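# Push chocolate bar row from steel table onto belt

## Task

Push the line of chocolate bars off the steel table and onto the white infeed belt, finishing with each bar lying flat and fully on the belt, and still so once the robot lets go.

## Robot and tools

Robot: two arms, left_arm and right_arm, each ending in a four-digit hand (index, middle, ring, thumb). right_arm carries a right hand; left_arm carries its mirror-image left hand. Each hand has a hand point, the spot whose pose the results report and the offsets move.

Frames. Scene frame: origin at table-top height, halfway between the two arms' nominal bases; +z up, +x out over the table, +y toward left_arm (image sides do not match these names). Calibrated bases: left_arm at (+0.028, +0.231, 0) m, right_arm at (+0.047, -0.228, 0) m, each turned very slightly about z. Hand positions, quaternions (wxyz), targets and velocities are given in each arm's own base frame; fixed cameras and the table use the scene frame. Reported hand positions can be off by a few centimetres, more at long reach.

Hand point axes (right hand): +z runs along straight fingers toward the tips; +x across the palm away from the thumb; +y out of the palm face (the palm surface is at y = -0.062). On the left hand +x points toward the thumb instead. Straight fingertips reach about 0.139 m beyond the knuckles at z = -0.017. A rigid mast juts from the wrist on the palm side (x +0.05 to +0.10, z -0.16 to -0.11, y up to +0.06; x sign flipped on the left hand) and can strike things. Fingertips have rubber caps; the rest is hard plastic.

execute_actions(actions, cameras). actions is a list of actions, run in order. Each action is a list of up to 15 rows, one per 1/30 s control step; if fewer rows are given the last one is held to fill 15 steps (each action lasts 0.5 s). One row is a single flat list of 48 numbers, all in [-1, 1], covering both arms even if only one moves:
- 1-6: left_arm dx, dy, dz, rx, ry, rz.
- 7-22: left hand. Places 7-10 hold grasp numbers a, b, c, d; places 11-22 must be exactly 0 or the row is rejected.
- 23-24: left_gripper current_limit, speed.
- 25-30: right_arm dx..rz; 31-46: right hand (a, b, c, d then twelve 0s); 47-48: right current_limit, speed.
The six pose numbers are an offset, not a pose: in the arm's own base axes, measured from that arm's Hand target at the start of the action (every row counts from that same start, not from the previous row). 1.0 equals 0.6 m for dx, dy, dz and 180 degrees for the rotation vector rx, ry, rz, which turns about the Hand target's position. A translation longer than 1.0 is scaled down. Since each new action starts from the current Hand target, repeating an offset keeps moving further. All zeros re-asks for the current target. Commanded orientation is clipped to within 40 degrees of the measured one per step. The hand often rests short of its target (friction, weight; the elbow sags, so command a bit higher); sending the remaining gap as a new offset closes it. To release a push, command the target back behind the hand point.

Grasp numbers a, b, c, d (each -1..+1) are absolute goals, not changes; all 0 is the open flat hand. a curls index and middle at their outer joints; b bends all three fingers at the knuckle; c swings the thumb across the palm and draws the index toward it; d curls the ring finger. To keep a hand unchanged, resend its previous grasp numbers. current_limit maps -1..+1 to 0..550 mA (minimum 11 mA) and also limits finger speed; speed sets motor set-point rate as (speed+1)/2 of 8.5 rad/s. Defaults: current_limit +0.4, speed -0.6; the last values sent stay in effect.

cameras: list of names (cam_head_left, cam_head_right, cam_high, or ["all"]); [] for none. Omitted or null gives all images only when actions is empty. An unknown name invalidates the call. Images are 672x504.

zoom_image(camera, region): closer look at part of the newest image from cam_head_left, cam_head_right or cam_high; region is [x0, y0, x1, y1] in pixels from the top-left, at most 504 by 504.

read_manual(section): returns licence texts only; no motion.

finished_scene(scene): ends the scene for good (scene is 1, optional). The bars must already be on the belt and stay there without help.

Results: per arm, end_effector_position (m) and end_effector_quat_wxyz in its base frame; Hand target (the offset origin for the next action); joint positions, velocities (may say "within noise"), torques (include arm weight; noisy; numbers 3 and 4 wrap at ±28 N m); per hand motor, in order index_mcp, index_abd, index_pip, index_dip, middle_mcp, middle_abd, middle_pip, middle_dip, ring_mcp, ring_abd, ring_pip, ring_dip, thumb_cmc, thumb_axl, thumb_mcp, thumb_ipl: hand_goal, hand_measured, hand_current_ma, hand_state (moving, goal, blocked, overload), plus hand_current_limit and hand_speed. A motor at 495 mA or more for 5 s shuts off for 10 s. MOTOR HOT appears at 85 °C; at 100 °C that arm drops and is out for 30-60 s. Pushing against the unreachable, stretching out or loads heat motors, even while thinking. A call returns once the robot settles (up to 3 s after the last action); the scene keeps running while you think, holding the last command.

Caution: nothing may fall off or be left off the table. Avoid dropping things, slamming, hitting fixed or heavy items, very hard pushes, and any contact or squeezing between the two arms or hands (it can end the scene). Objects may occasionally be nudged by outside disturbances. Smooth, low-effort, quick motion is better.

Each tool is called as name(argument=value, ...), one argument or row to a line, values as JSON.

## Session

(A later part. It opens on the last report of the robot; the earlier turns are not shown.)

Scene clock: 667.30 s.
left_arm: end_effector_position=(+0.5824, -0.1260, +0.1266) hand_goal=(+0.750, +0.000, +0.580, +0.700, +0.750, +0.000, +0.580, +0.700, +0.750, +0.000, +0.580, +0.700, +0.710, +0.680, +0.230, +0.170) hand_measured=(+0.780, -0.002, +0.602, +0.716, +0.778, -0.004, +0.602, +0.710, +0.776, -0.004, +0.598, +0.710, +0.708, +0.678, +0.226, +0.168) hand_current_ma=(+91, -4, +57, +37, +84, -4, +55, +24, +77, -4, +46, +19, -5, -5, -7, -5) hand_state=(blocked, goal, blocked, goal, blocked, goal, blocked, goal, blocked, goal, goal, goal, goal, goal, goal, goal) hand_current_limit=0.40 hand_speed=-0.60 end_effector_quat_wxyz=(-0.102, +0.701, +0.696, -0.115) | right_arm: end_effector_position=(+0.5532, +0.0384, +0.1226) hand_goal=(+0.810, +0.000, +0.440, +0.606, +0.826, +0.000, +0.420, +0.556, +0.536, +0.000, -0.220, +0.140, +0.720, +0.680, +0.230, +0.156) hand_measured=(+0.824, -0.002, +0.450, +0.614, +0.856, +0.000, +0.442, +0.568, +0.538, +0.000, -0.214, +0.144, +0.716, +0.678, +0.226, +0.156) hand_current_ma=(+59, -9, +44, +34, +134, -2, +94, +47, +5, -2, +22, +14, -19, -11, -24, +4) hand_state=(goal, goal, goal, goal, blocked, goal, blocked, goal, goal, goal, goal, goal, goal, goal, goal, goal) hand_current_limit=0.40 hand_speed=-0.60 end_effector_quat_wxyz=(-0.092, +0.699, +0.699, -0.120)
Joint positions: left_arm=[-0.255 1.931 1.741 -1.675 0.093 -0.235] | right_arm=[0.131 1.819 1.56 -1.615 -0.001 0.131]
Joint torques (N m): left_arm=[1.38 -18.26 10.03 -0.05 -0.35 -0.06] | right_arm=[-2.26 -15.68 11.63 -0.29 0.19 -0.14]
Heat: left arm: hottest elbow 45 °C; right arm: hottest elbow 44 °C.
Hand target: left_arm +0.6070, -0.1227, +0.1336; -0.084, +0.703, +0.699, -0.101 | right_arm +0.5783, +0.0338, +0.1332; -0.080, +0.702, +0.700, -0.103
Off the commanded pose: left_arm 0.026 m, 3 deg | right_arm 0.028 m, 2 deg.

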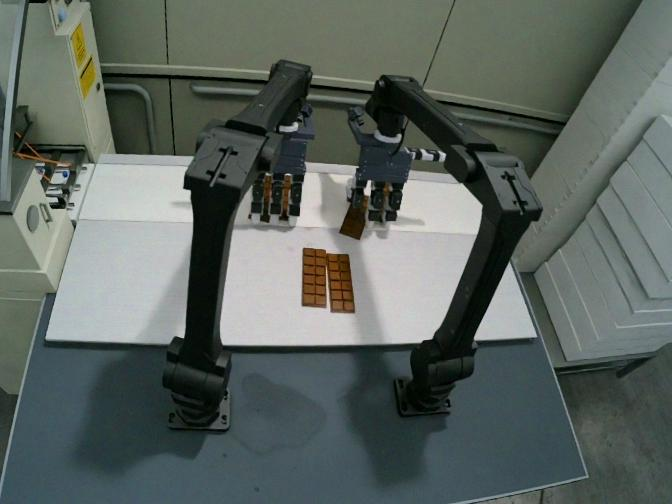

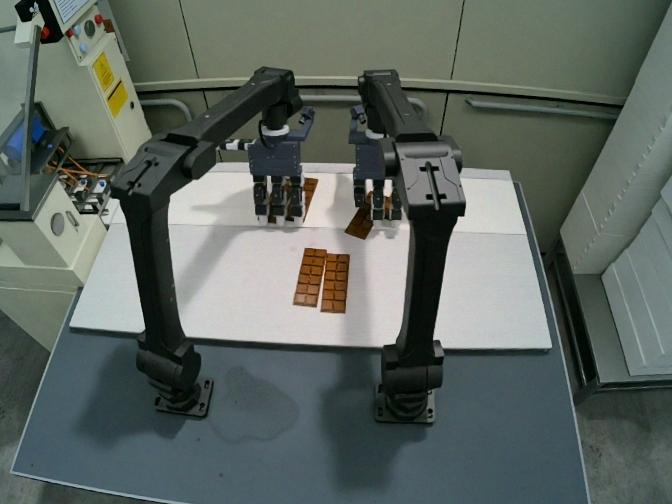

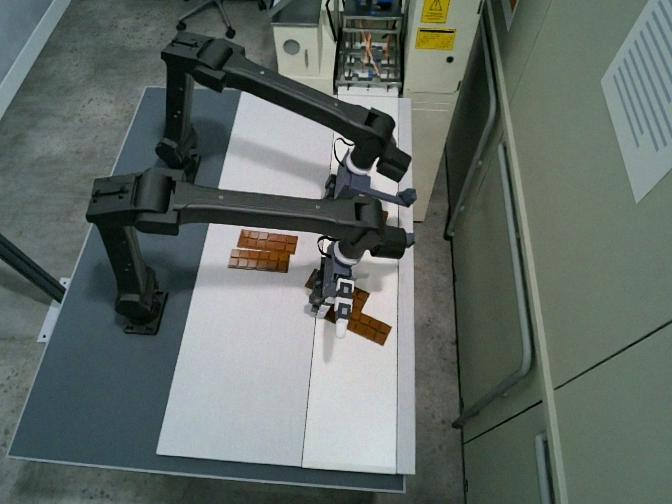

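execute_actions(
  actions=[
    [[-0.05,0,0.06,0,0,0, 0,0,0,0,0,0,0,0,0,0,0,0,0,0,0,0, 0.4,-0.6, -0.05,0,0.06,0,0,0, 0.1,0,0,0.5,0,0,0,0,0,0,0,0,0,0,0,0, 0.4,-0.6]],
    [[-0.1,0,0.06,0,0,0, 0,0,0,0,0,0,0,0,0,0,0,0,0,0,0,0, 0.4,-0.6, -0.12,0,0.06,0,0,0, 0.1,0,0,0.5,0,0,0,0,0,0,0,0,0,0,0,0, 0.4,-0.6]],
    [[-0.12,0,0,0,0,0, 0,0,0,0,0,0,0,0,0,0,0,0,0,0,0,0, 0.4,-0.6, -0.12,0,0,0,0,0, 0.1,0,0,0.5,0,0,0,0,0,0,0,0,0,0,0,0, 0.4,-0.6]],
  ],
  cameras=["cam_head_left","cam_head_right","cam_high"],
)

zoom_image(
  camera="cam_high",
  region=[210, 170, 420, 350],
)

zoom_image(
  camera="cam_head_left",
  region=[235, 150, 435, 270],
)

zoom_image(
  camera="cam_head_right",
  region=[235, 150, 435, 270],
)

Scene clock: 687.80 s.
left_arm: end_effector_position=(+0.4489, -0.1215, +0.2033) hand_goal=(+0.750, +0.000, +0.580, +0.700, +0.750, +0.000, +0.580, +0.700, +0.750, +0.000, +0.580, +0.700, +0.710, +0.680, +0.230, +0.170) hand_measured=(+0.746, -0.002, +0.580, +0.702, +0.744, -0.002, +0.582, +0.702, +0.746, -0.002, +0.580, +0.702, +0.706, +0.678, +0.226, +0.168) hand_current_ma=(-8, -3, +1, +5, -10, -4, +1, +4, -8, -4, +1, +4, -5, -5, -7, -5) hand_state=(goal, goal, goal, goal, goal, goal, goal, goal, goal, goal, goal, goal, goal, goal, goal, goal) hand_current_limit=0.40 hand_speed=-0.60 end_effector_quat_wxyz=(-0.081, +0.704, +0.698, -0.100) | right_arm: end_effector_position=(+0.4109, +0.0296, +0.2024) hand_goal=(+0.810, +0.000, +0.440, +0.606, +0.826, +0.000, +0.420, +0.556, +0.536, +0.000, -0.220, +0.140, +0.720, +0.680, +0.230, +0.156) hand_measured=(+0.806, -0.002, +0.442, +0.608, +0.820, +0.000, +0.422, +0.558, +0.536, +0.000, -0.216, +0.144, +0.716, +0.678, +0.226, +0.156) hand_current_ma=(-18, -9, +4, +11, -21, -2, +5, +10, +1, -2, +18, +14, -19, -11, -24, +4) hand_state=(goal, goal, goal, goal, goal, goal, goal, goal, goal, goal, goal, goal, goal, goal, goal, goal) hand_current_limit=0.40 hand_speed=-0.60 end_effector_quat_wxyz=(-0.078, +0.703, +0.700, -0.101)
Joint positions: left_arm=[-0.325 1.523 1.4 -1.683 0.105 -0.304] | right_arm=[0.157 1.382 1.243 -1.689 -0.008 0.16]
Joint torques (N m): left_arm=[-0.38 -14.86 6.31 -0.85 0.07 -0.26] | right_arm=[0.09 -11.87 6.78 -0.59 -0.1 0.14]
Heat: left arm: hottest elbow 44 °C; right arm: hottest elbow 45 °C.
Hand target: left_arm +0.4451, -0.1227, +0.2058; -0.083, +0.703, +0.699, -0.101 | right_arm +0.4043, +0.0339, +0.2053; -0.080, +0.702, +0.700, -0.103
Off the commanded pose: left_arm 0.005 m, 0 deg | right_arm 0.008 m, 0 deg.
joint sent to its limit (left arm) — joint 4 (wrist pitch), lower limit. The joint targets still meet the commanded pose.
joint sent to its limit (right arm) — joint 4 (wrist pitch), lower limit. The joint targets still meet the commanded pose.

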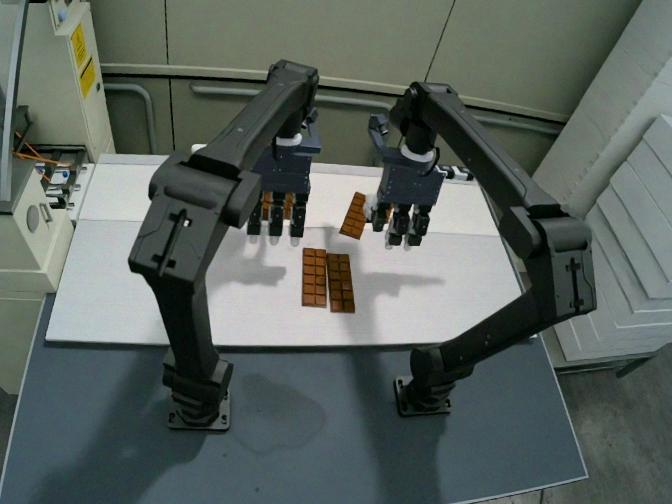

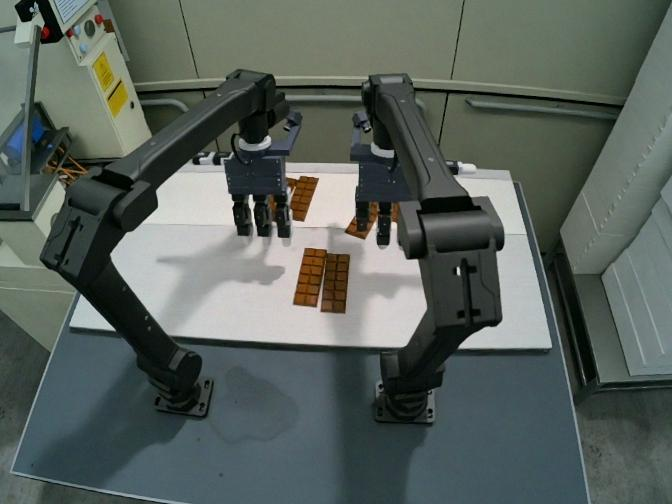

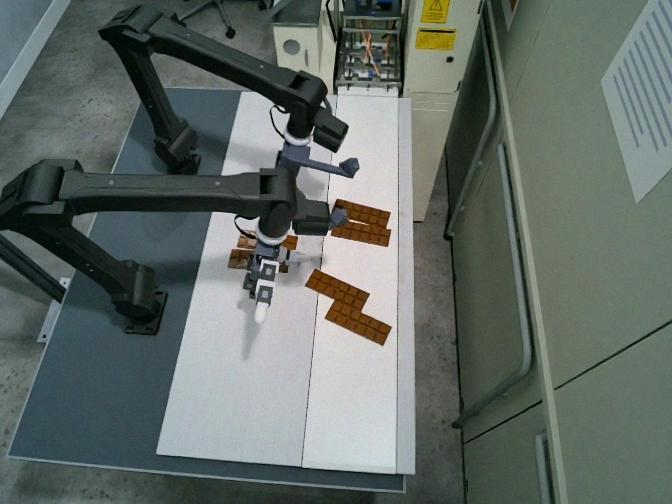

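Scaled by 2.400.

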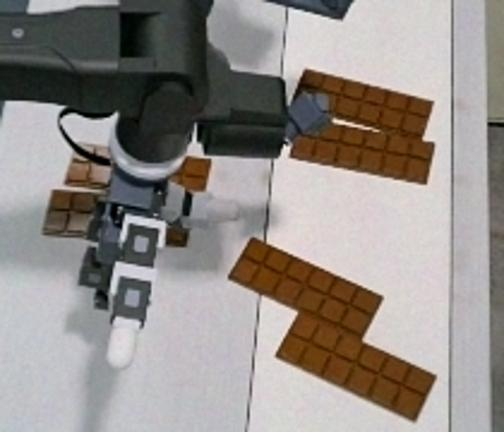

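Scaled by 2.520.

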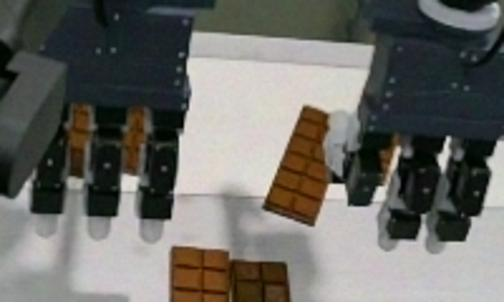

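Scaled by 2.520.

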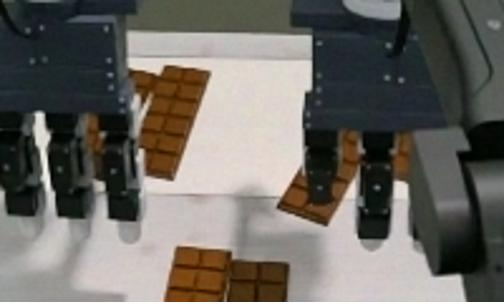

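execute_actions(
  actions=[
    [[-0.1667,-0.0833,0,0,0,0, 0,0,0,0,0,0,0,0,0,0,0,0,0,0,0,0, 0.4,-0.6, 0.0567,0.0608,-0.0333,0,0,-0.0583, 0.1,0,0,0.5,0,0,0,0,0,0,0,0,0,0,0,0, 0.4,-0.6]],
    [[-0.1017,-0.1567,0,0,0,0, 0,0,0,0,0,0,0,0,0,0,0,0,0,0,0,0, 0.4,-0.6, 0.0567,0.0608,-0.0583,0,0,-0.0583, 0.1,0,0,0.5,0,0,0,0,0,0,0,0,0,0,0,0, 0.4,-0.6]],
  ],
  cameras=["cam_head_left","cam_head_right","cam_high"],
)

zoom_image(
  camera="cam_head_left",
  region=[270, 150, 430, 270],
)

zoom_image(
  camera="cam_head_right",
  region=[270, 150, 430, 270],
)

Scene clock: 755.53 s.
left_arm: end_effector_position=(+0.3189, -0.2047, +0.2038) hand_goal=(+0.750, +0.000, +0.580, +0.700, +0.750, +0.000, +0.580, +0.700, +0.750, +0.000, +0.580, +0.700, +0.710, +0.680, +0.230, +0.170) hand_measured=(+0.746, -0.002, +0.580, +0.702, +0.746, -0.002, +0.580, +0.702, +0.746, -0.002, +0.580, +0.702, +0.708, +0.678, +0.226, +0.168) hand_current_ma=(-6, -2, +0, +5, -8, -2, +1, +4, -6, -2, +1, +4, -3, -5, -8, -5) hand_state=(goal, goal, goal, goal, goal, goal, goal, goal, goal, goal, goal, goal, goal, goal, goal, goal) hand_current_limit=0.40 hand_speed=-0.60 end_effector_quat_wxyz=(-0.088, +0.696, +0.704, -0.109) | right_arm: end_effector_position=(+0.4490, +0.0997, +0.1331) hand_goal=(+0.810, +0.000, +0.440, +0.606, +0.826, +0.000, +0.420, +0.556, +0.536, +0.000, -0.220, +0.140, +0.720, +0.680, +0.230, +0.156) hand_measured=(+0.806, -0.002, +0.440, +0.608, +0.822, -0.002, +0.422, +0.558, +0.536, +0.000, -0.216, +0.144, +0.716, +0.678, +0.226, +0.156) hand_current_ma=(-16, -6, +3, +10, -18, -3, +5, +10, +3, -3, +18, +13, -17, -11, -24, +4) hand_state=(goal, goal, goal, goal, goal, goal, goal, goal, goal, goal, goal, goal, goal, goal, goal, goal) hand_current_limit=0.40 hand_speed=-0.60 end_effector_quat_wxyz=(-0.109, +0.812, +0.562, -0.111)
Joint positions: left_arm=[-0.661 1.331 1.207 -1.651 0.196 -0.651] | right_arm=[0.316 1.628 1.333 -1.555 -0.144 0.655]
Joint torques (N m): left_arm=[0.5 -11.22 6.38 -0.65 0.1 -0.05] | right_arm=[-1.03 -13.86 11.15 -0.06 -0.08 0.13]
Heat: left arm: hottest elbow 42 °C; right arm: hottest elbow 41 °C.
Hand target: left_arm +0.3194, -0.2031, +0.2038; -0.089, +0.698, +0.702, -0.110 (last step not sent: back at the drive's target) | right_arm +0.4723, +0.1067, +0.1503; -0.098, +0.818, +0.561, -0.087
Off the commanded pose: left_arm 0.071 m, 1 deg | right_arm 0.030 m, 3 deg.
led back after a hold (left arm): the arm was led back toward your command in small steps, so it may still be short of it.
led back after a hold (right arm): the arm was led back toward your command in small steps, so it may still be short of it.
pose unreachable (left arm): on one or more control steps of this call, first in action 1 (counted from 0), this arm could not follow its commanded pose, so it was not sent that pose on those steps. It may still have moved: this result reports where it is.
cause: moving toward the commanded pose would bring a part of the arm too close to another arm (a part of this arm just beyond joint 6 (wrist roll) and a part of the right arm just beyond its joint 5 (wrist yaw), along the way the arms are being sent, or toward where that arm still pushes).
pose unreachable (right arm): on one or more control steps of this call, first in action 1 (counted from 0), this arm could not follow its commanded pose, so it was not sent that pose on those steps. It may still have moved: this result reports where it is.
cause: moving toward the commanded pose would bring a part of the arm too close to another arm (a part of this arm just beyond joint 3 (elbow) and a part of the left arm just beyond its joint 4 (wrist pitch), along the way the arms are being sent, or toward where that arm still pushes).

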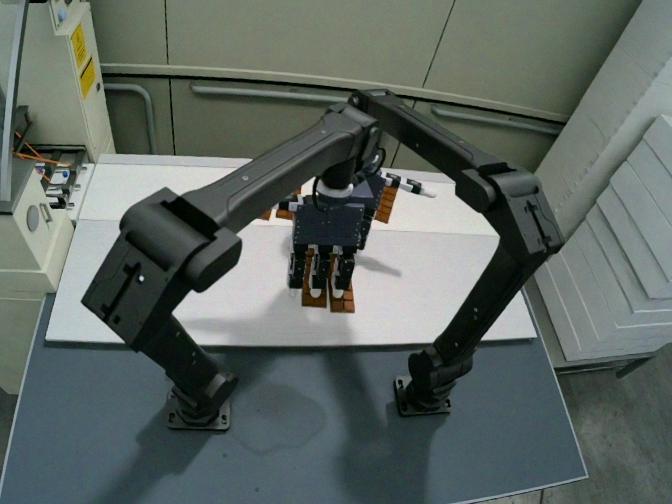

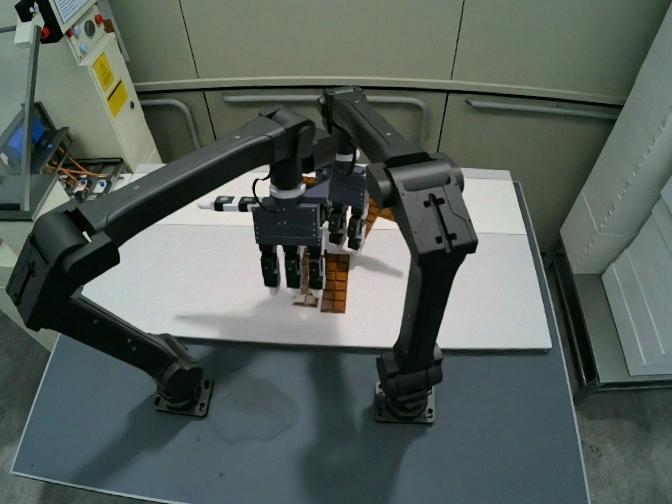

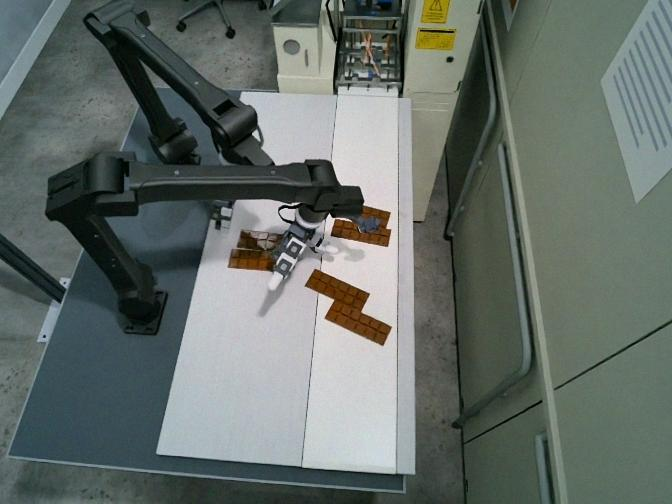

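Scaled by 3.150.

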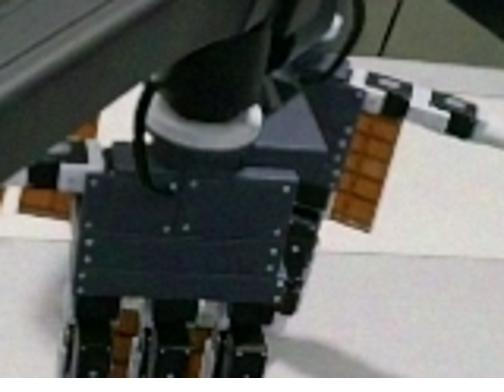

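Scaled by 3.150.

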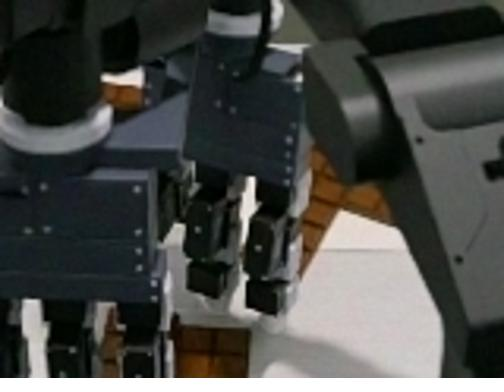

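execute_actions(
  actions=[
    [[-0.06,0.08,0.01,0,0,0, 0,0,0,0,0,0,0,0,0,0,0,0,0,0,0,0, 0.4,-0.6, -0.02,0,0.02,0,0,0, 0.1,0,0,0.5,0,0,0,0,0,0,0,0,0,0,0,0, 0.4,-0.6]],
    [[-0.06,0.08,0,0,0,0, 0,0,0,0,0,0,0,0,0,0,0,0,0,0,0,0, 0.4,-0.6, 0.02,0,-0.02,0,0,0, 0.1,0,0,0.5,0,0,0,0,0,0,0,0,0,0,0,0, 0.4,-0.6]],
  ],
  cameras=["cam_head_left","cam_head_right","cam_high"],
)

zoom_image(
  camera="cam_head_left",
  region=[290, 150, 450, 270],
)

zoom_image(
  camera="cam_head_right",
  region=[290, 150, 450, 270],
)

Scene clock: 764.67 s.
left_arm: end_effector_position=(+0.2480, -0.1106, +0.2088) hand_goal=(+0.750, +0.000, +0.580, +0.700, +0.750, +0.000, +0.580, +0.700, +0.750, +0.000, +0.580, +0.700, +0.710, +0.680, +0.230, +0.170) hand_measured=(+0.746, -0.002, +0.580, +0.702, +0.746, -0.002, +0.580, +0.702, +0.746, -0.002, +0.580, +0.702, +0.708, +0.678, +0.226, +0.168) hand_current_ma=(-7, -2, +0, +5, -8, -2, +1, +4, -7, -2, +1, +4, -4, -5, -8, -5) hand_state=(goal, goal, goal, goal, goal, goal, goal, goal, goal, goal, goal, goal, goal, goal, goal, goal) hand_current_limit=0.40 hand_speed=-0.60 end_effector_quat_wxyz=(-0.053, +0.696, +0.711, -0.092) | right_arm: end_effector_position=(+0.4472, +0.0981, +0.1334) hand_goal=(+0.810, +0.000, +0.440, +0.606, +0.826, +0.000, +0.420, +0.556, +0.536, +0.000, -0.220, +0.140, +0.720, +0.680, +0.230, +0.156) hand_measured=(+0.806, -0.002, +0.440, +0.608, +0.822, -0.002, +0.422, +0.558, +0.536, +0.000, -0.216, +0.144, +0.716, +0.678, +0.226, +0.156) hand_current_ma=(-16, -6, +3, +10, -18, -3, +5, +10, +3, -3, +18, +13, -17, -11, -24, +4) hand_state=(goal, goal, goal, goal, goal, goal, goal, goal, goal, goal, goal, goal, goal, goal, goal, goal) hand_current_limit=0.40 hand_speed=-0.60 end_effector_quat_wxyz=(-0.108, +0.815, +0.557, -0.115)
Joint positions: left_arm=[-0.555 0.975 0.944 -1.685 0.155 -0.565] | right_arm=[0.316 1.628 1.333 -1.56 -0.143 0.668]
Joint torques (N m): left_arm=[1.03 -6.07 6.61 -0.58 -0.03 -0.04] | right_arm=[-0.73 -13.45 11.55 -0.05 0.09 0.07]
Heat: left arm: hottest elbow 42 °C; right arm: hottest elbow 42 °C.
Hand target: left_arm +0.2475, -0.1072, +0.2098; -0.089, +0.698, +0.702, -0.110 | right_arm +0.4723, +0.1067, +0.1503; -0.098, +0.818, +0.561, -0.087
Off the commanded pose: left_arm 0.004 m, 5 deg | right_arm 0.031 m, 3 deg.
led back after a hold (right arm): the arm was led back toward your command in small steps, so it may still be short of it.
joint sent to its limit (left arm) — joint 4 (wrist pitch), lower limit. The joint targets are off in orientation, not in position.
pose unreachable (right arm): on one or more control steps of this call, first in action 0 (counted from 0), this arm could not follow its commanded pose, so it was not sent that pose on those steps. It may still have moved: this result reports where it is.
cause: moving toward the commanded pose would bring a part of the arm too close to another arm (a part of this arm just beyond joint 5 (wrist yaw) and a part of the left arm just beyond its joint 6 (wrist roll), 17 mm apart when this arm was first held).

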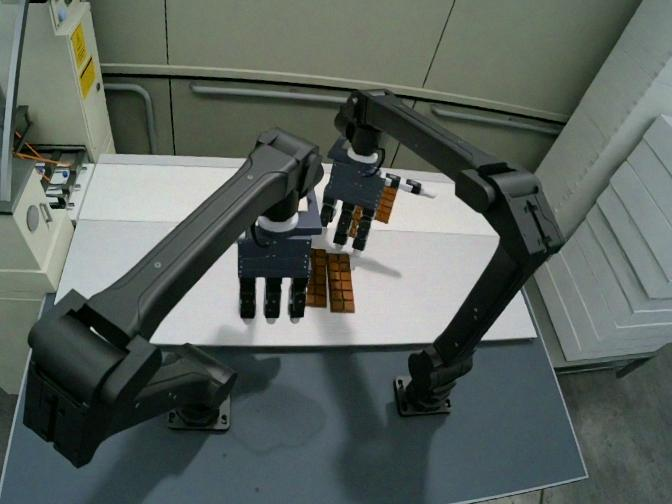

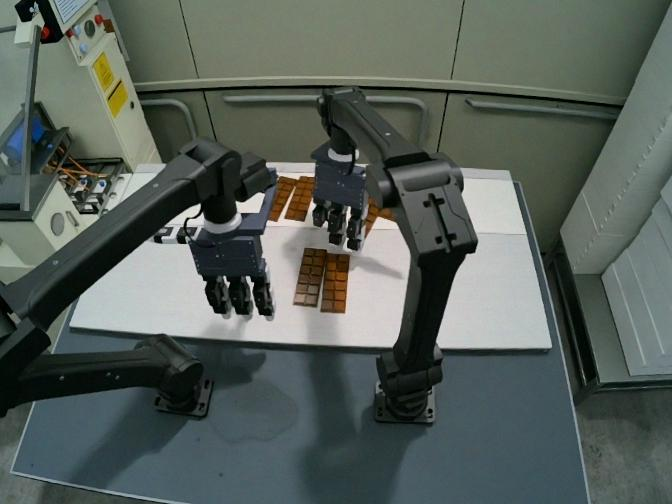

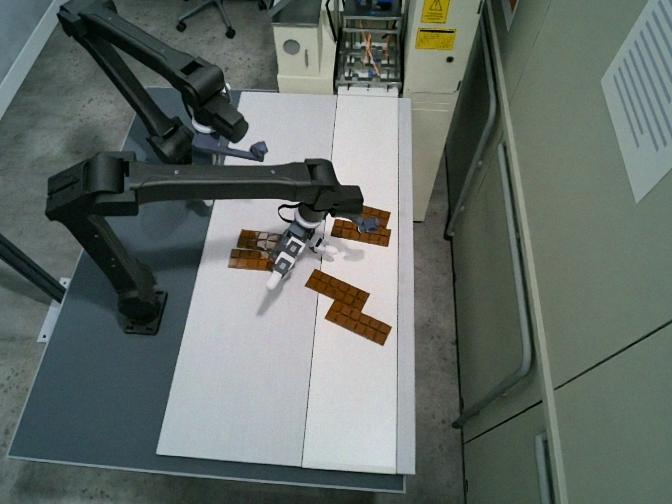

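Scaled by 3.150.

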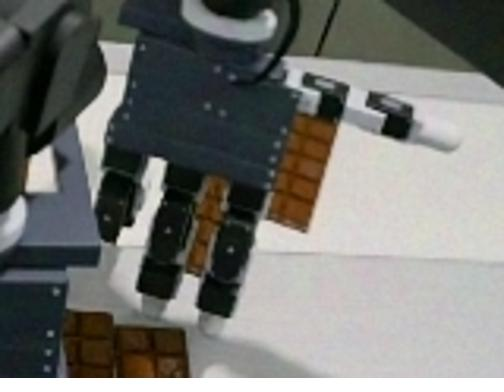

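Scaled by 3.150.

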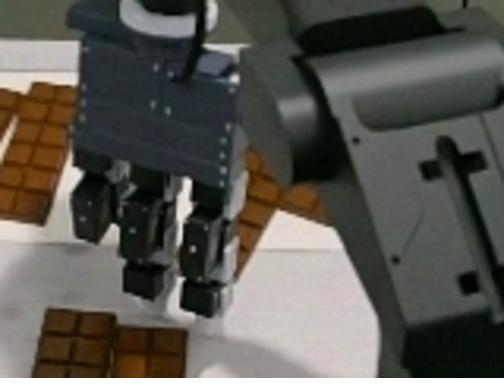

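execute_actions(
  actions=[
    [[0,0,0,0,0,0, 0,0,0,0,0,0,0,0,0,0,0,0,0,0,0,0, 0.4,-0.6, -0.0272,0.0072,-0.0438,0,0,0, 0.1,0,0,0.5,0,0,0,0,0,0,0,0,0,0,0,0, 0.4,-0.6]],
    [[0,0,0,0,0,0, 0,0,0,0,0,0,0,0,0,0,0,0,0,0,0,0, 0.4,-0.6, 0.0311,-0.0119,0,0,0,0, 0.1,0,0,0.5,0,0,0,0,0,0,0,0,0,0,0,0, 0.4,-0.6]],
  ],
  cameras=["cam_head_left","cam_head_right","cam_high"],
)

zoom_image(
  camera="cam_head_left",
  region=[290, 150, 450, 270],
)

zoom_image(
  camera="cam_head_right",
  region=[290, 150, 450, 270],
)

zoom_image(
  camera="cam_high",
  region=[260, 180, 420, 350],
)

Scene clock: 784.77 s.
left_arm: end_effector_position=(+0.2480, -0.1107, +0.2088) hand_goal=(+0.750, +0.000, +0.580, +0.700, +0.750, +0.000, +0.580, +0.700, +0.750, +0.000, +0.580, +0.700, +0.710, +0.680, +0.230, +0.170) hand_measured=(+0.746, -0.002, +0.580, +0.702, +0.746, -0.002, +0.580, +0.702, +0.746, -0.002, +0.580, +0.702, +0.708, +0.678, +0.226, +0.168) hand_current_ma=(-7, -2, +0, +5, -8, -2, +1, +4, -7, -2, +1, +4, -4, -5, -8, -5) hand_state=(goal, goal, goal, goal, goal, goal, goal, goal, goal, goal, goal, goal, goal, goal, goal, goal) hand_current_limit=0.40 hand_speed=-0.60 end_effector_quat_wxyz=(-0.053, +0.696, +0.710, -0.092) | right_arm: end_effector_position=(+0.4587, +0.1056, +0.1257) hand_goal=(+0.810, +0.000, +0.440, +0.606, +0.826, +0.000, +0.420, +0.556, +0.536, +0.000, -0.220, +0.140, +0.720, +0.680, +0.230, +0.156) hand_measured=(+0.806, -0.002, +0.440, +0.608, +0.824, +0.002, +0.418, +0.556, +0.536, +0.000, -0.216, +0.144, +0.716, +0.678, +0.226, +0.156) hand_current_ma=(-16, -6, +3, +10, -6, +4, -5, -3, +3, -3, +18, +13, -17, -11, -24, +4) hand_state=(goal, goal, goal, goal, goal, goal, goal, goal, goal, goal, goal, goal, goal, goal, goal, goal) hand_current_limit=0.40 hand_speed=-0.60 end_effector_quat_wxyz=(-0.100, +0.817, +0.561, -0.089)
Joint positions: left_arm=[-0.555 0.975 0.944 -1.685 0.155 -0.564] | right_arm=[0.324 1.63 1.316 -1.485 -0.142 0.675]
Joint torques (N m): left_arm=[1.03 -6.01 6.54 -0.58 -0.03 -0.04] | right_arm=[-1.96 -11.52 9.77 -0.27 0.14 -0.1]
Heat: left arm: hottest elbow 42 °C; right arm: hottest elbow 44 °C.
Hand target: left_arm +0.2474, -0.1072, +0.2098; -0.089, +0.698, +0.702, -0.110 | right_arm +0.4746, +0.1040, +0.1240; -0.098, +0.818, +0.561, -0.087
Off the commanded pose: left_arm 0.004 m, 5 deg | right_arm 0.016 m, 0 deg.
joint sent to its limit (left arm) — joint 4 (wrist pitch), lower limit. The joint targets are off in orientation, not in position.

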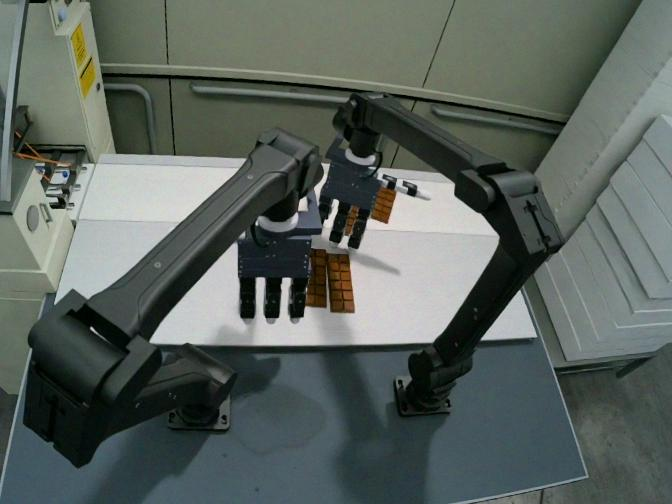

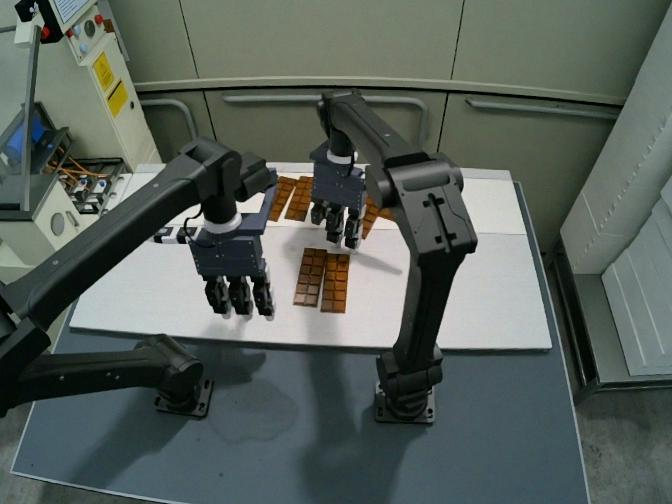

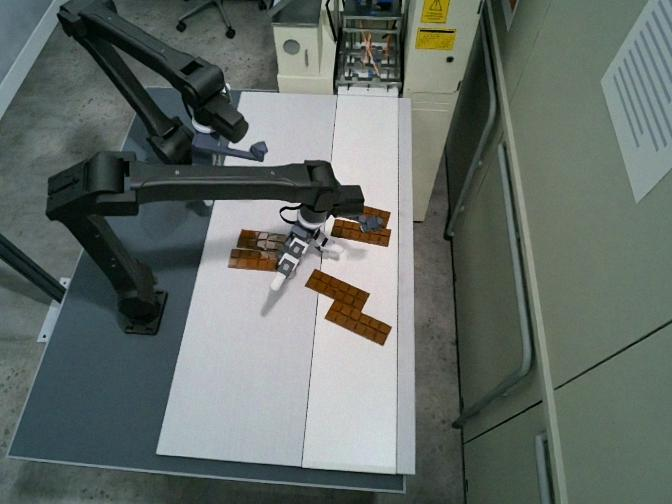

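Scaled by 3.150.

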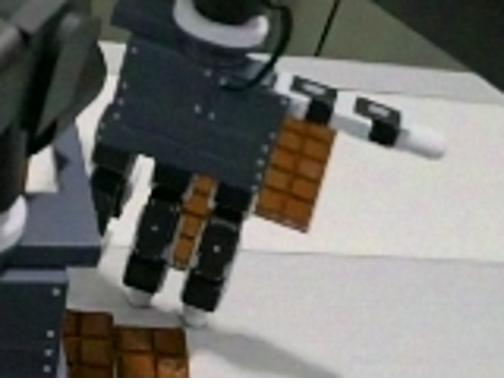

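Scaled by 3.150.

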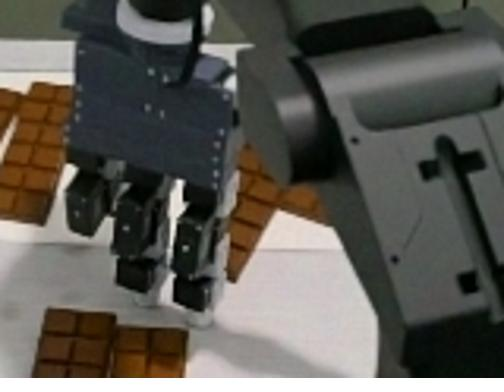

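Scaled by 2.965.

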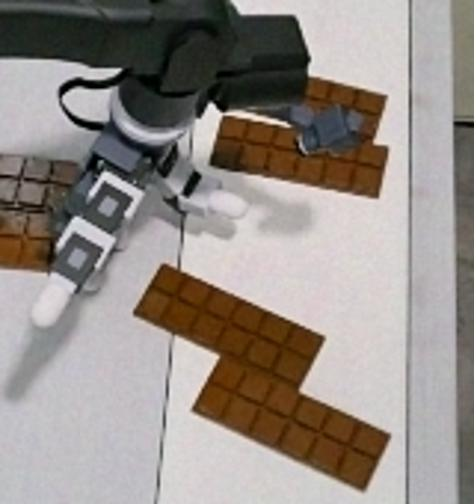

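execute_actions(
  actions=[
    [[0,0,0,0,0,0, 0,0,0,0,0,0,0,0,0,0,0,0,0,0,0,0, 0.4,-0.6, 0.0467,-0.0179,0.005,0,0,0, 0.1,0,0,0.5,0,0,0,0,0,0,0,0,0,0,0,0, 0.4,-0.6]],
    [[0,0,0,0,0,0, 0,0,0,0,0,0,0,0,0,0,0,0,0,0,0,0, 0.4,-0.6, 0.0467,-0.0179,0.003,0,0,0, 0.1,0,0,0.5,0,0,0,0,0,0,0,0,0,0,0,0, 0.4,-0.6]],
    [[0,0,0,0,0,0, 0,0,0,0,0,0,0,0,0,0,0,0,0,0,0,0, 0.4,-0.6, 0.0467,-0.0179,0,0,0,0, 0.1,0,0,0.5,0,0,0,0,0,0,0,0,0,0,0,0, 0.4,-0.6]],
  ],
  cameras=["cam_head_left","cam_head_right","cam_high"],
)

zoom_image(
  camera="cam_head_left",
  region=[290, 150, 450, 270],
)

zoom_image(
  camera="cam_high",
  region=[260, 180, 420, 350],
)

Scene clock: 801.43 s.
left_arm: end_effector_position=(+0.2480, -0.1107, +0.2088) hand_goal=(+0.750, +0.000, +0.580, +0.700, +0.750, +0.000, +0.580, +0.700, +0.750, +0.000, +0.580, +0.700, +0.710, +0.680, +0.230, +0.170) hand_measured=(+0.746, -0.002, +0.580, +0.702, +0.746, -0.002, +0.580, +0.702, +0.746, -0.002, +0.580, +0.702, +0.708, +0.678, +0.226, +0.168) hand_current_ma=(-7, -2, +0, +5, -8, -2, +1, +4, -7, -2, +1, +4, -4, -5, -8, -5) hand_state=(goal, goal, goal, goal, goal, goal, goal, goal, goal, goal, goal, goal, goal, goal, goal, goal) hand_current_limit=0.40 hand_speed=-0.60 end_effector_quat_wxyz=(-0.053, +0.696, +0.710, -0.092) | right_arm: end_effector_position=(+0.5337, +0.0760, +0.1227) hand_goal=(+0.810, +0.000, +0.440, +0.606, +0.826, +0.000, +0.420, +0.556, +0.536, +0.000, -0.220, +0.140, +0.720, +0.680, +0.230, +0.156) hand_measured=(+0.828, +0.000, +0.452, +0.614, +0.860, +0.000, +0.446, +0.568, +0.536, +0.000, -0.216, +0.144, +0.716, +0.678, +0.226, +0.156) hand_current_ma=(+81, -2, +48, +32, +153, -1, +115, +53, +3, -3, +18, +13, -17, -11, -24, +4) hand_state=(goal, goal, goal, goal, blocked, goal, blocked, goal, goal, goal, goal, goal, goal, goal, goal, goal) hand_current_limit=0.40 hand_speed=-0.60 end_effector_quat_wxyz=(-0.107, +0.817, +0.558, -0.102)
Joint positions: left_arm=[-0.555 0.975 0.944 -1.685 0.155 -0.564] | right_arm=[0.223 1.815 1.555 -1.581 -0.123 0.579]
Joint torques (N m): left_arm=[1.03 -6.01 6.54 -0.59 -0.03 -0.05] | right_arm=[-2.32 -15.15 11.36 -0.29 0.36 -0.11]
Heat: left arm: hottest elbow 42 °C; right arm: hottest elbow 44 °C.
Hand target: left_arm +0.2474, -0.1072, +0.2098; -0.089, +0.698, +0.702, -0.110 | right_arm +0.5588, +0.0717, +0.1289; -0.098, +0.818, +0.561, -0.087
Off the commanded pose: left_arm 0.004 m, 5 deg | right_arm 0.026 m, 2 deg.
joint sent to its limit (left arm) — joint 4 (wrist pitch), lower limit. The joint targets are off in orientation, not in position.

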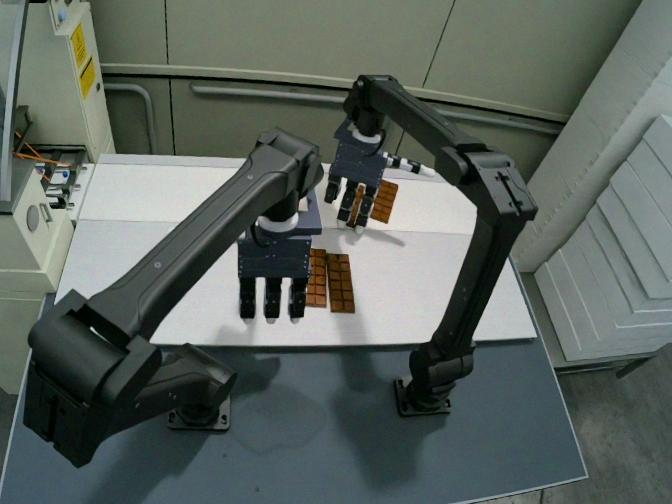

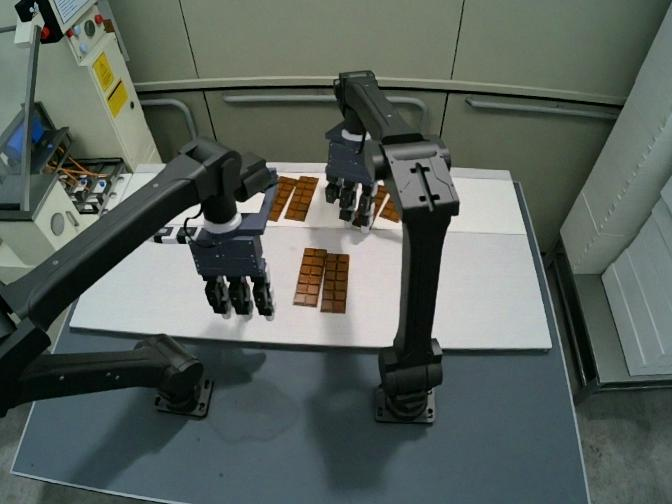

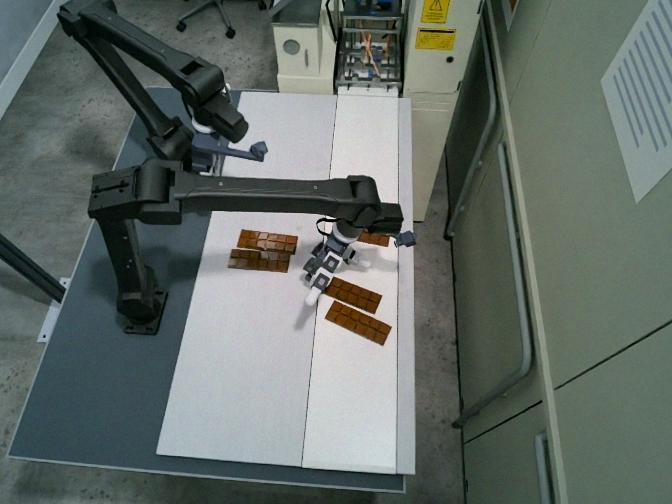

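Scaled by 3.150.

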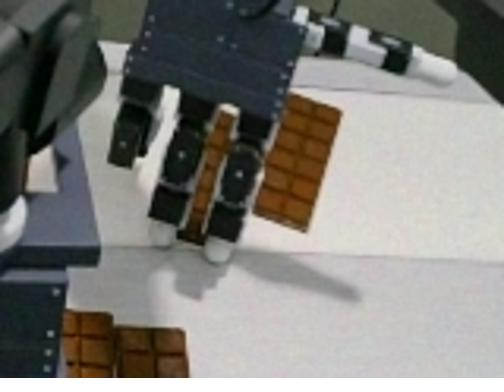

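Scaled by 2.965.

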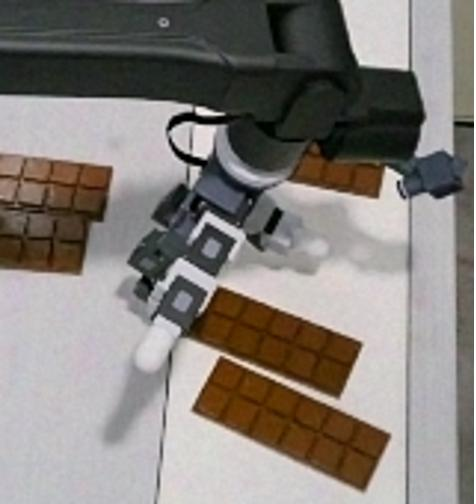

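execute_actions(
  actions=[
    [[0,0,0,0,0,0, 0,0,0,0,0,0,0,0,0,0,0,0,0,0,0,0, 0.4,-0.6, 0.035,-0.0134,0,0,0,0, 0.1,0,0,0.5,0,0,0,0,0,0,0,0,0,0,0,0, 0.4,-0.6]],
  ],
  cameras=["cam_high"],
)

zoom_image(
  camera="cam_high",
  region=[260, 180, 420, 350],
)

Scene clock: 808.67 s.
left_arm: end_effector_position=(+0.2480, -0.1107, +0.2088) hand_goal=(+0.750, +0.000, +0.580, +0.700, +0.750, +0.000, +0.580, +0.700, +0.750, +0.000, +0.580, +0.700, +0.710, +0.680, +0.230, +0.170) hand_measured=(+0.746, -0.002, +0.580, +0.702, +0.746, -0.002, +0.580, +0.702, +0.746, -0.002, +0.580, +0.702, +0.708, +0.678, +0.226, +0.168) hand_current_ma=(-7, -2, +0, +5, -8, -2, +1, +4, -7, -2, +1, +4, -4, -5, -8, -5) hand_state=(goal, goal, goal, goal, goal, goal, goal, goal, goal, goal, goal, goal, goal, goal, goal, goal) hand_current_limit=0.40 hand_speed=-0.60 end_effector_quat_wxyz=(-0.053, +0.696, +0.710, -0.092) | right_arm: end_effector_position=(+0.5510, +0.0720, +0.1210) hand_goal=(+0.810, +0.000, +0.440, +0.606, +0.826, +0.000, +0.420, +0.556, +0.536, +0.000, -0.220, +0.140, +0.720, +0.680, +0.230, +0.156) hand_measured=(+0.832, -0.002, +0.454, +0.614, +0.872, -0.002, +0.454, +0.572, +0.536, +0.000, -0.216, +0.144, +0.716, +0.678, +0.226, +0.156) hand_current_ma=(+100, -9, +61, +36, +222, -3, +146, +66, +3, -3, +18, +13, -17, -11, -24, +4) hand_state=(blocked, goal, goal, goal, blocked, goal, blocked, goal, goal, goal, goal, goal, goal, goal, goal, goal) hand_current_limit=0.40 hand_speed=-0.60 end_effector_quat_wxyz=(-0.110, +0.814, +0.560, -0.107)
Joint positions: left_arm=[-0.555 0.975 0.944 -1.685 0.155 -0.564] | right_arm=[0.208 1.865 1.623 -1.613 -0.119 0.557]
Joint torques (N m): left_arm=[1.03 -6.01 6.54 -0.57 -0.03 -0.04] | right_arm=[-2.9 -15.85 11.78 -0.09 0.44 -0.17]
Heat: left arm: hottest elbow 41 °C; right arm: hottest elbow 46 °C.
Hand target: left_arm +0.2474, -0.1072, +0.2098; -0.089, +0.698, +0.702, -0.110 | right_arm +0.5798, +0.0637, +0.1290; -0.098, +0.818, +0.561, -0.087
Off the commanded pose: left_arm 0.004 m, 5 deg | right_arm 0.031 m, 3 deg.
joint sent to its limit (left arm) — joint 4 (wrist pitch), lower limit. The joint targets are off in orientation, not in position.
Images, in order (width x height): cam_high 672x504.

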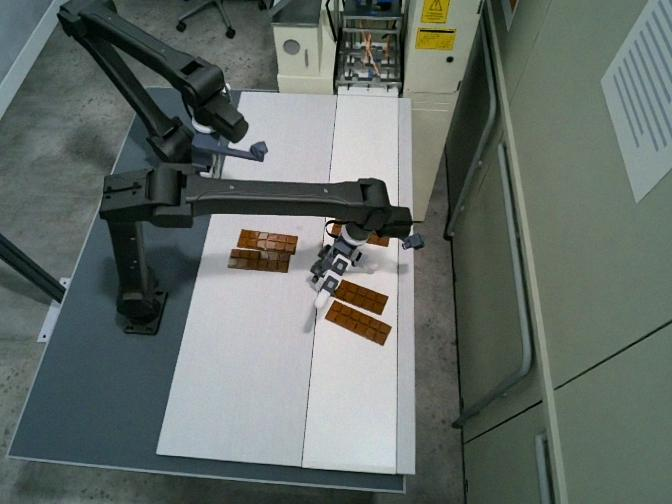

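Scaled by 2.965.

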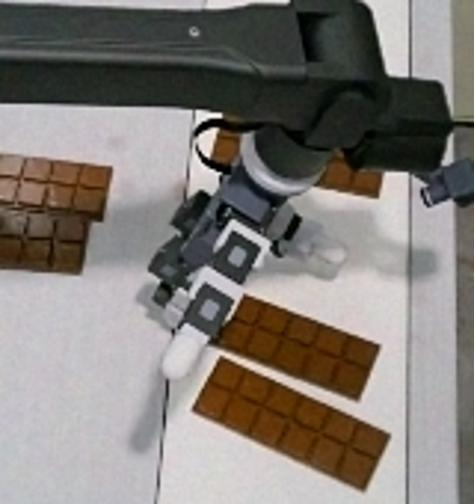

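execute_actions(
  actions=[
    [[0,0,-0.02,0,0,0, 0,0,0,0,0,0,0,0,0,0,0,0,0,0,0,0, 0.4,-0.6, -0.06,0.01,0.06,0,0,0, 0.1,0,0,0.5,0,0,0,0,0,0,0,0,0,0,0,0, 0.4,-0.6]],
    [[0,0,-0.02,0,0,0, 0,0,0,0,0,0,0,0,0,0,0,0,0,0,0,0, 0.4,-0.6, -0.1,-0.06,0.08,0,0,0.04, 0.1,0,0,0.5,0,0,0,0,0,0,0,0,0,0,0,0, 0.4,-0.6]],
    [[0.02,-0.07,-0.01,0,0,0, 0,0,0,0,0,0,0,0,0,0,0,0,0,0,0,0, 0.4,-0.6, -0.1,-0.12,0.03,0,0,0.04, 0.1,0,0,0.5,0,0,0,0,0,0,0,0,0,0,0,0, 0.4,-0.6]],
    [[0.02,-0.1,-0.02,0,0,0, 0,0,0,0,0,0,0,0,0,0,0,0,0,0,0,0, 0.4,-0.6, -0.06,-0.12,0,0,0,0.036, 0.1,0,0,0.5,0,0,0,0,0,0,0,0,0,0,0,0, 0.4,-0.6]],
    [[0.02,-0.097,-0.02,0,0,0, 0,0,0,0,0,0,0,0,0,0,0,0,0,0,0,0, 0.4,-0.6, 0,-0.1,0,0,0,0, 0.1,0,0,0.5,0,0,0,0,0,0,0,0,0,0,0,0, 0.4,-0.6]],
  ],
  cameras=["cam_head_left","cam_head_right","cam_high"],
)

zoom_image(
  camera="cam_head_left",
  region=[260, 230, 400, 340],
)

zoom_image(
  camera="cam_head_right",
  region=[250, 230, 390, 340],
)

zoom_image(
  camera="cam_high",
  region=[220, 180, 420, 350],
)

Scene clock: 825.77 s.
left_arm: end_effector_position=(+0.2700, -0.2529, +0.1399) hand_goal=(+0.750, +0.000, +0.580, +0.700, +0.750, +0.000, +0.580, +0.700, +0.750, +0.000, +0.580, +0.700, +0.710, +0.680, +0.230, +0.170) hand_measured=(+0.746, -0.002, +0.580, +0.702, +0.746, -0.002, +0.580, +0.702, +0.746, -0.002, +0.580, +0.702, +0.708, +0.678, +0.226, +0.168) hand_current_ma=(-8, -2, +0, +5, -9, -2, +1, +4, -7, -2, +1, +4, -4, -5, -8, -5) hand_state=(goal, goal, goal, goal, goal, goal, goal, goal, goal, goal, goal, goal, goal, goal, goal, goal) hand_current_limit=0.40 hand_speed=-0.60 end_effector_quat_wxyz=(-0.115, +0.697, +0.699, -0.110) | right_arm: end_effector_position=(+0.3723, -0.1659, +0.2136) hand_goal=(+0.810, +0.000, +0.440, +0.606, +0.826, +0.000, +0.420, +0.556, +0.536, +0.000, -0.220, +0.140, +0.720, +0.680, +0.230, +0.156) hand_measured=(+0.806, -0.002, +0.442, +0.608, +0.822, -0.002, +0.422, +0.558, +0.536, +0.000, -0.216, +0.144, +0.716, +0.678, +0.226, +0.156) hand_current_ma=(-16, -6, +4, +11, -19, -7, +6, +11, +1, -3, +17, +13, -12, -11, -24, +4) hand_state=(goal, goal, goal, goal, goal, goal, goal, goal, goal, goal, goal, goal, goal, goal, goal, goal) hand_current_limit=0.40 hand_speed=-0.60 end_effector_quat_wxyz=(-0.079, +0.706, +0.697, -0.103)
Joint positions: left_arm=[-0.848 1.389 1.091 -1.493 0.234 -0.826] | right_arm=[-0.386 1.332 1.226 -1.693 0.126 -0.358]
Joint torques (N m): left_arm=[0.09 -11.34 9.5 -0.2 0.08 -0.25] | right_arm=[-1.14 -8.82 11.28 -0.35 0.17 -0.09]
Heat: left arm: hottest elbow 42 °C; right arm: hottest elbow 48 °C.
Hand target: left_arm +0.2834, -0.2675, +0.1559; -0.089, +0.698, +0.702, -0.110 | right_arm +0.3878, -0.1704, +0.2309; -0.080, +0.703, +0.699, -0.103
Off the commanded pose: left_arm 0.025 m, 3 deg | right_arm 0.024 m, 1 deg.
joint sent to its limit (right arm) — joint 4 (wrist pitch), lower limit. The joint targets still meet the commanded pose.

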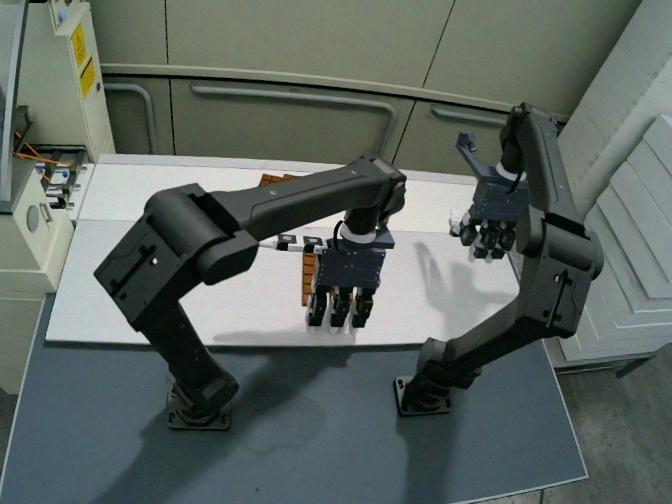

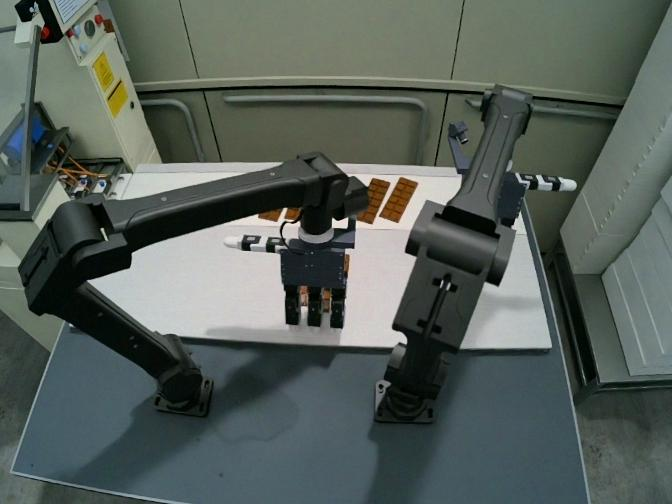

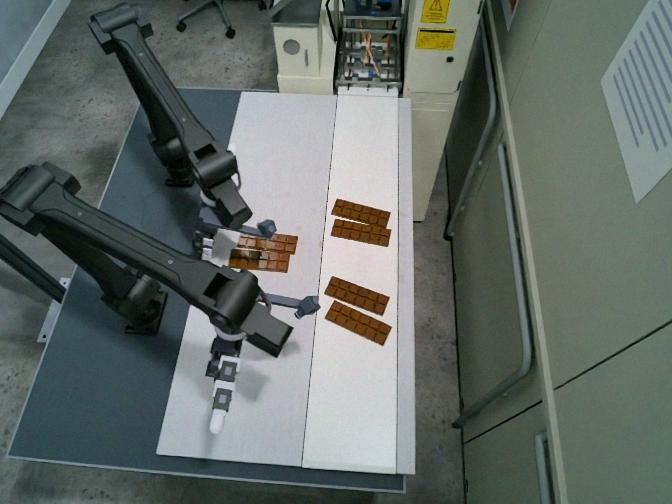

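Scaled by 3.600.

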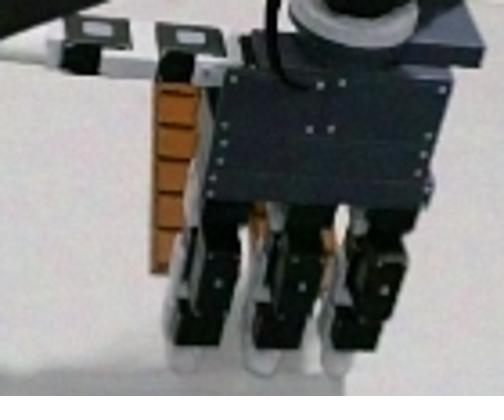

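Scaled by 3.600.

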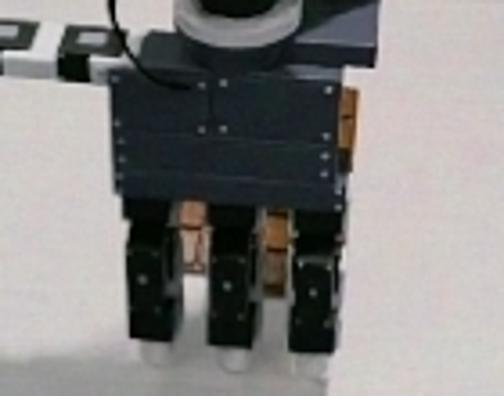

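Scaled by 2.520.

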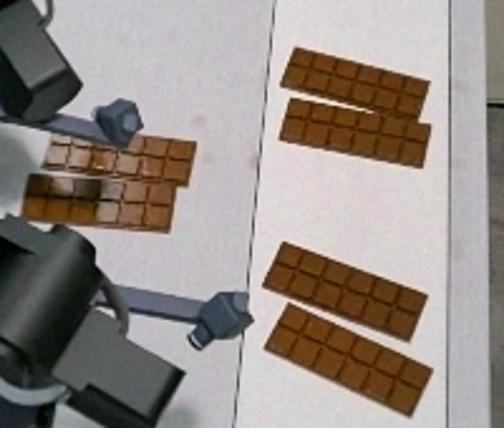

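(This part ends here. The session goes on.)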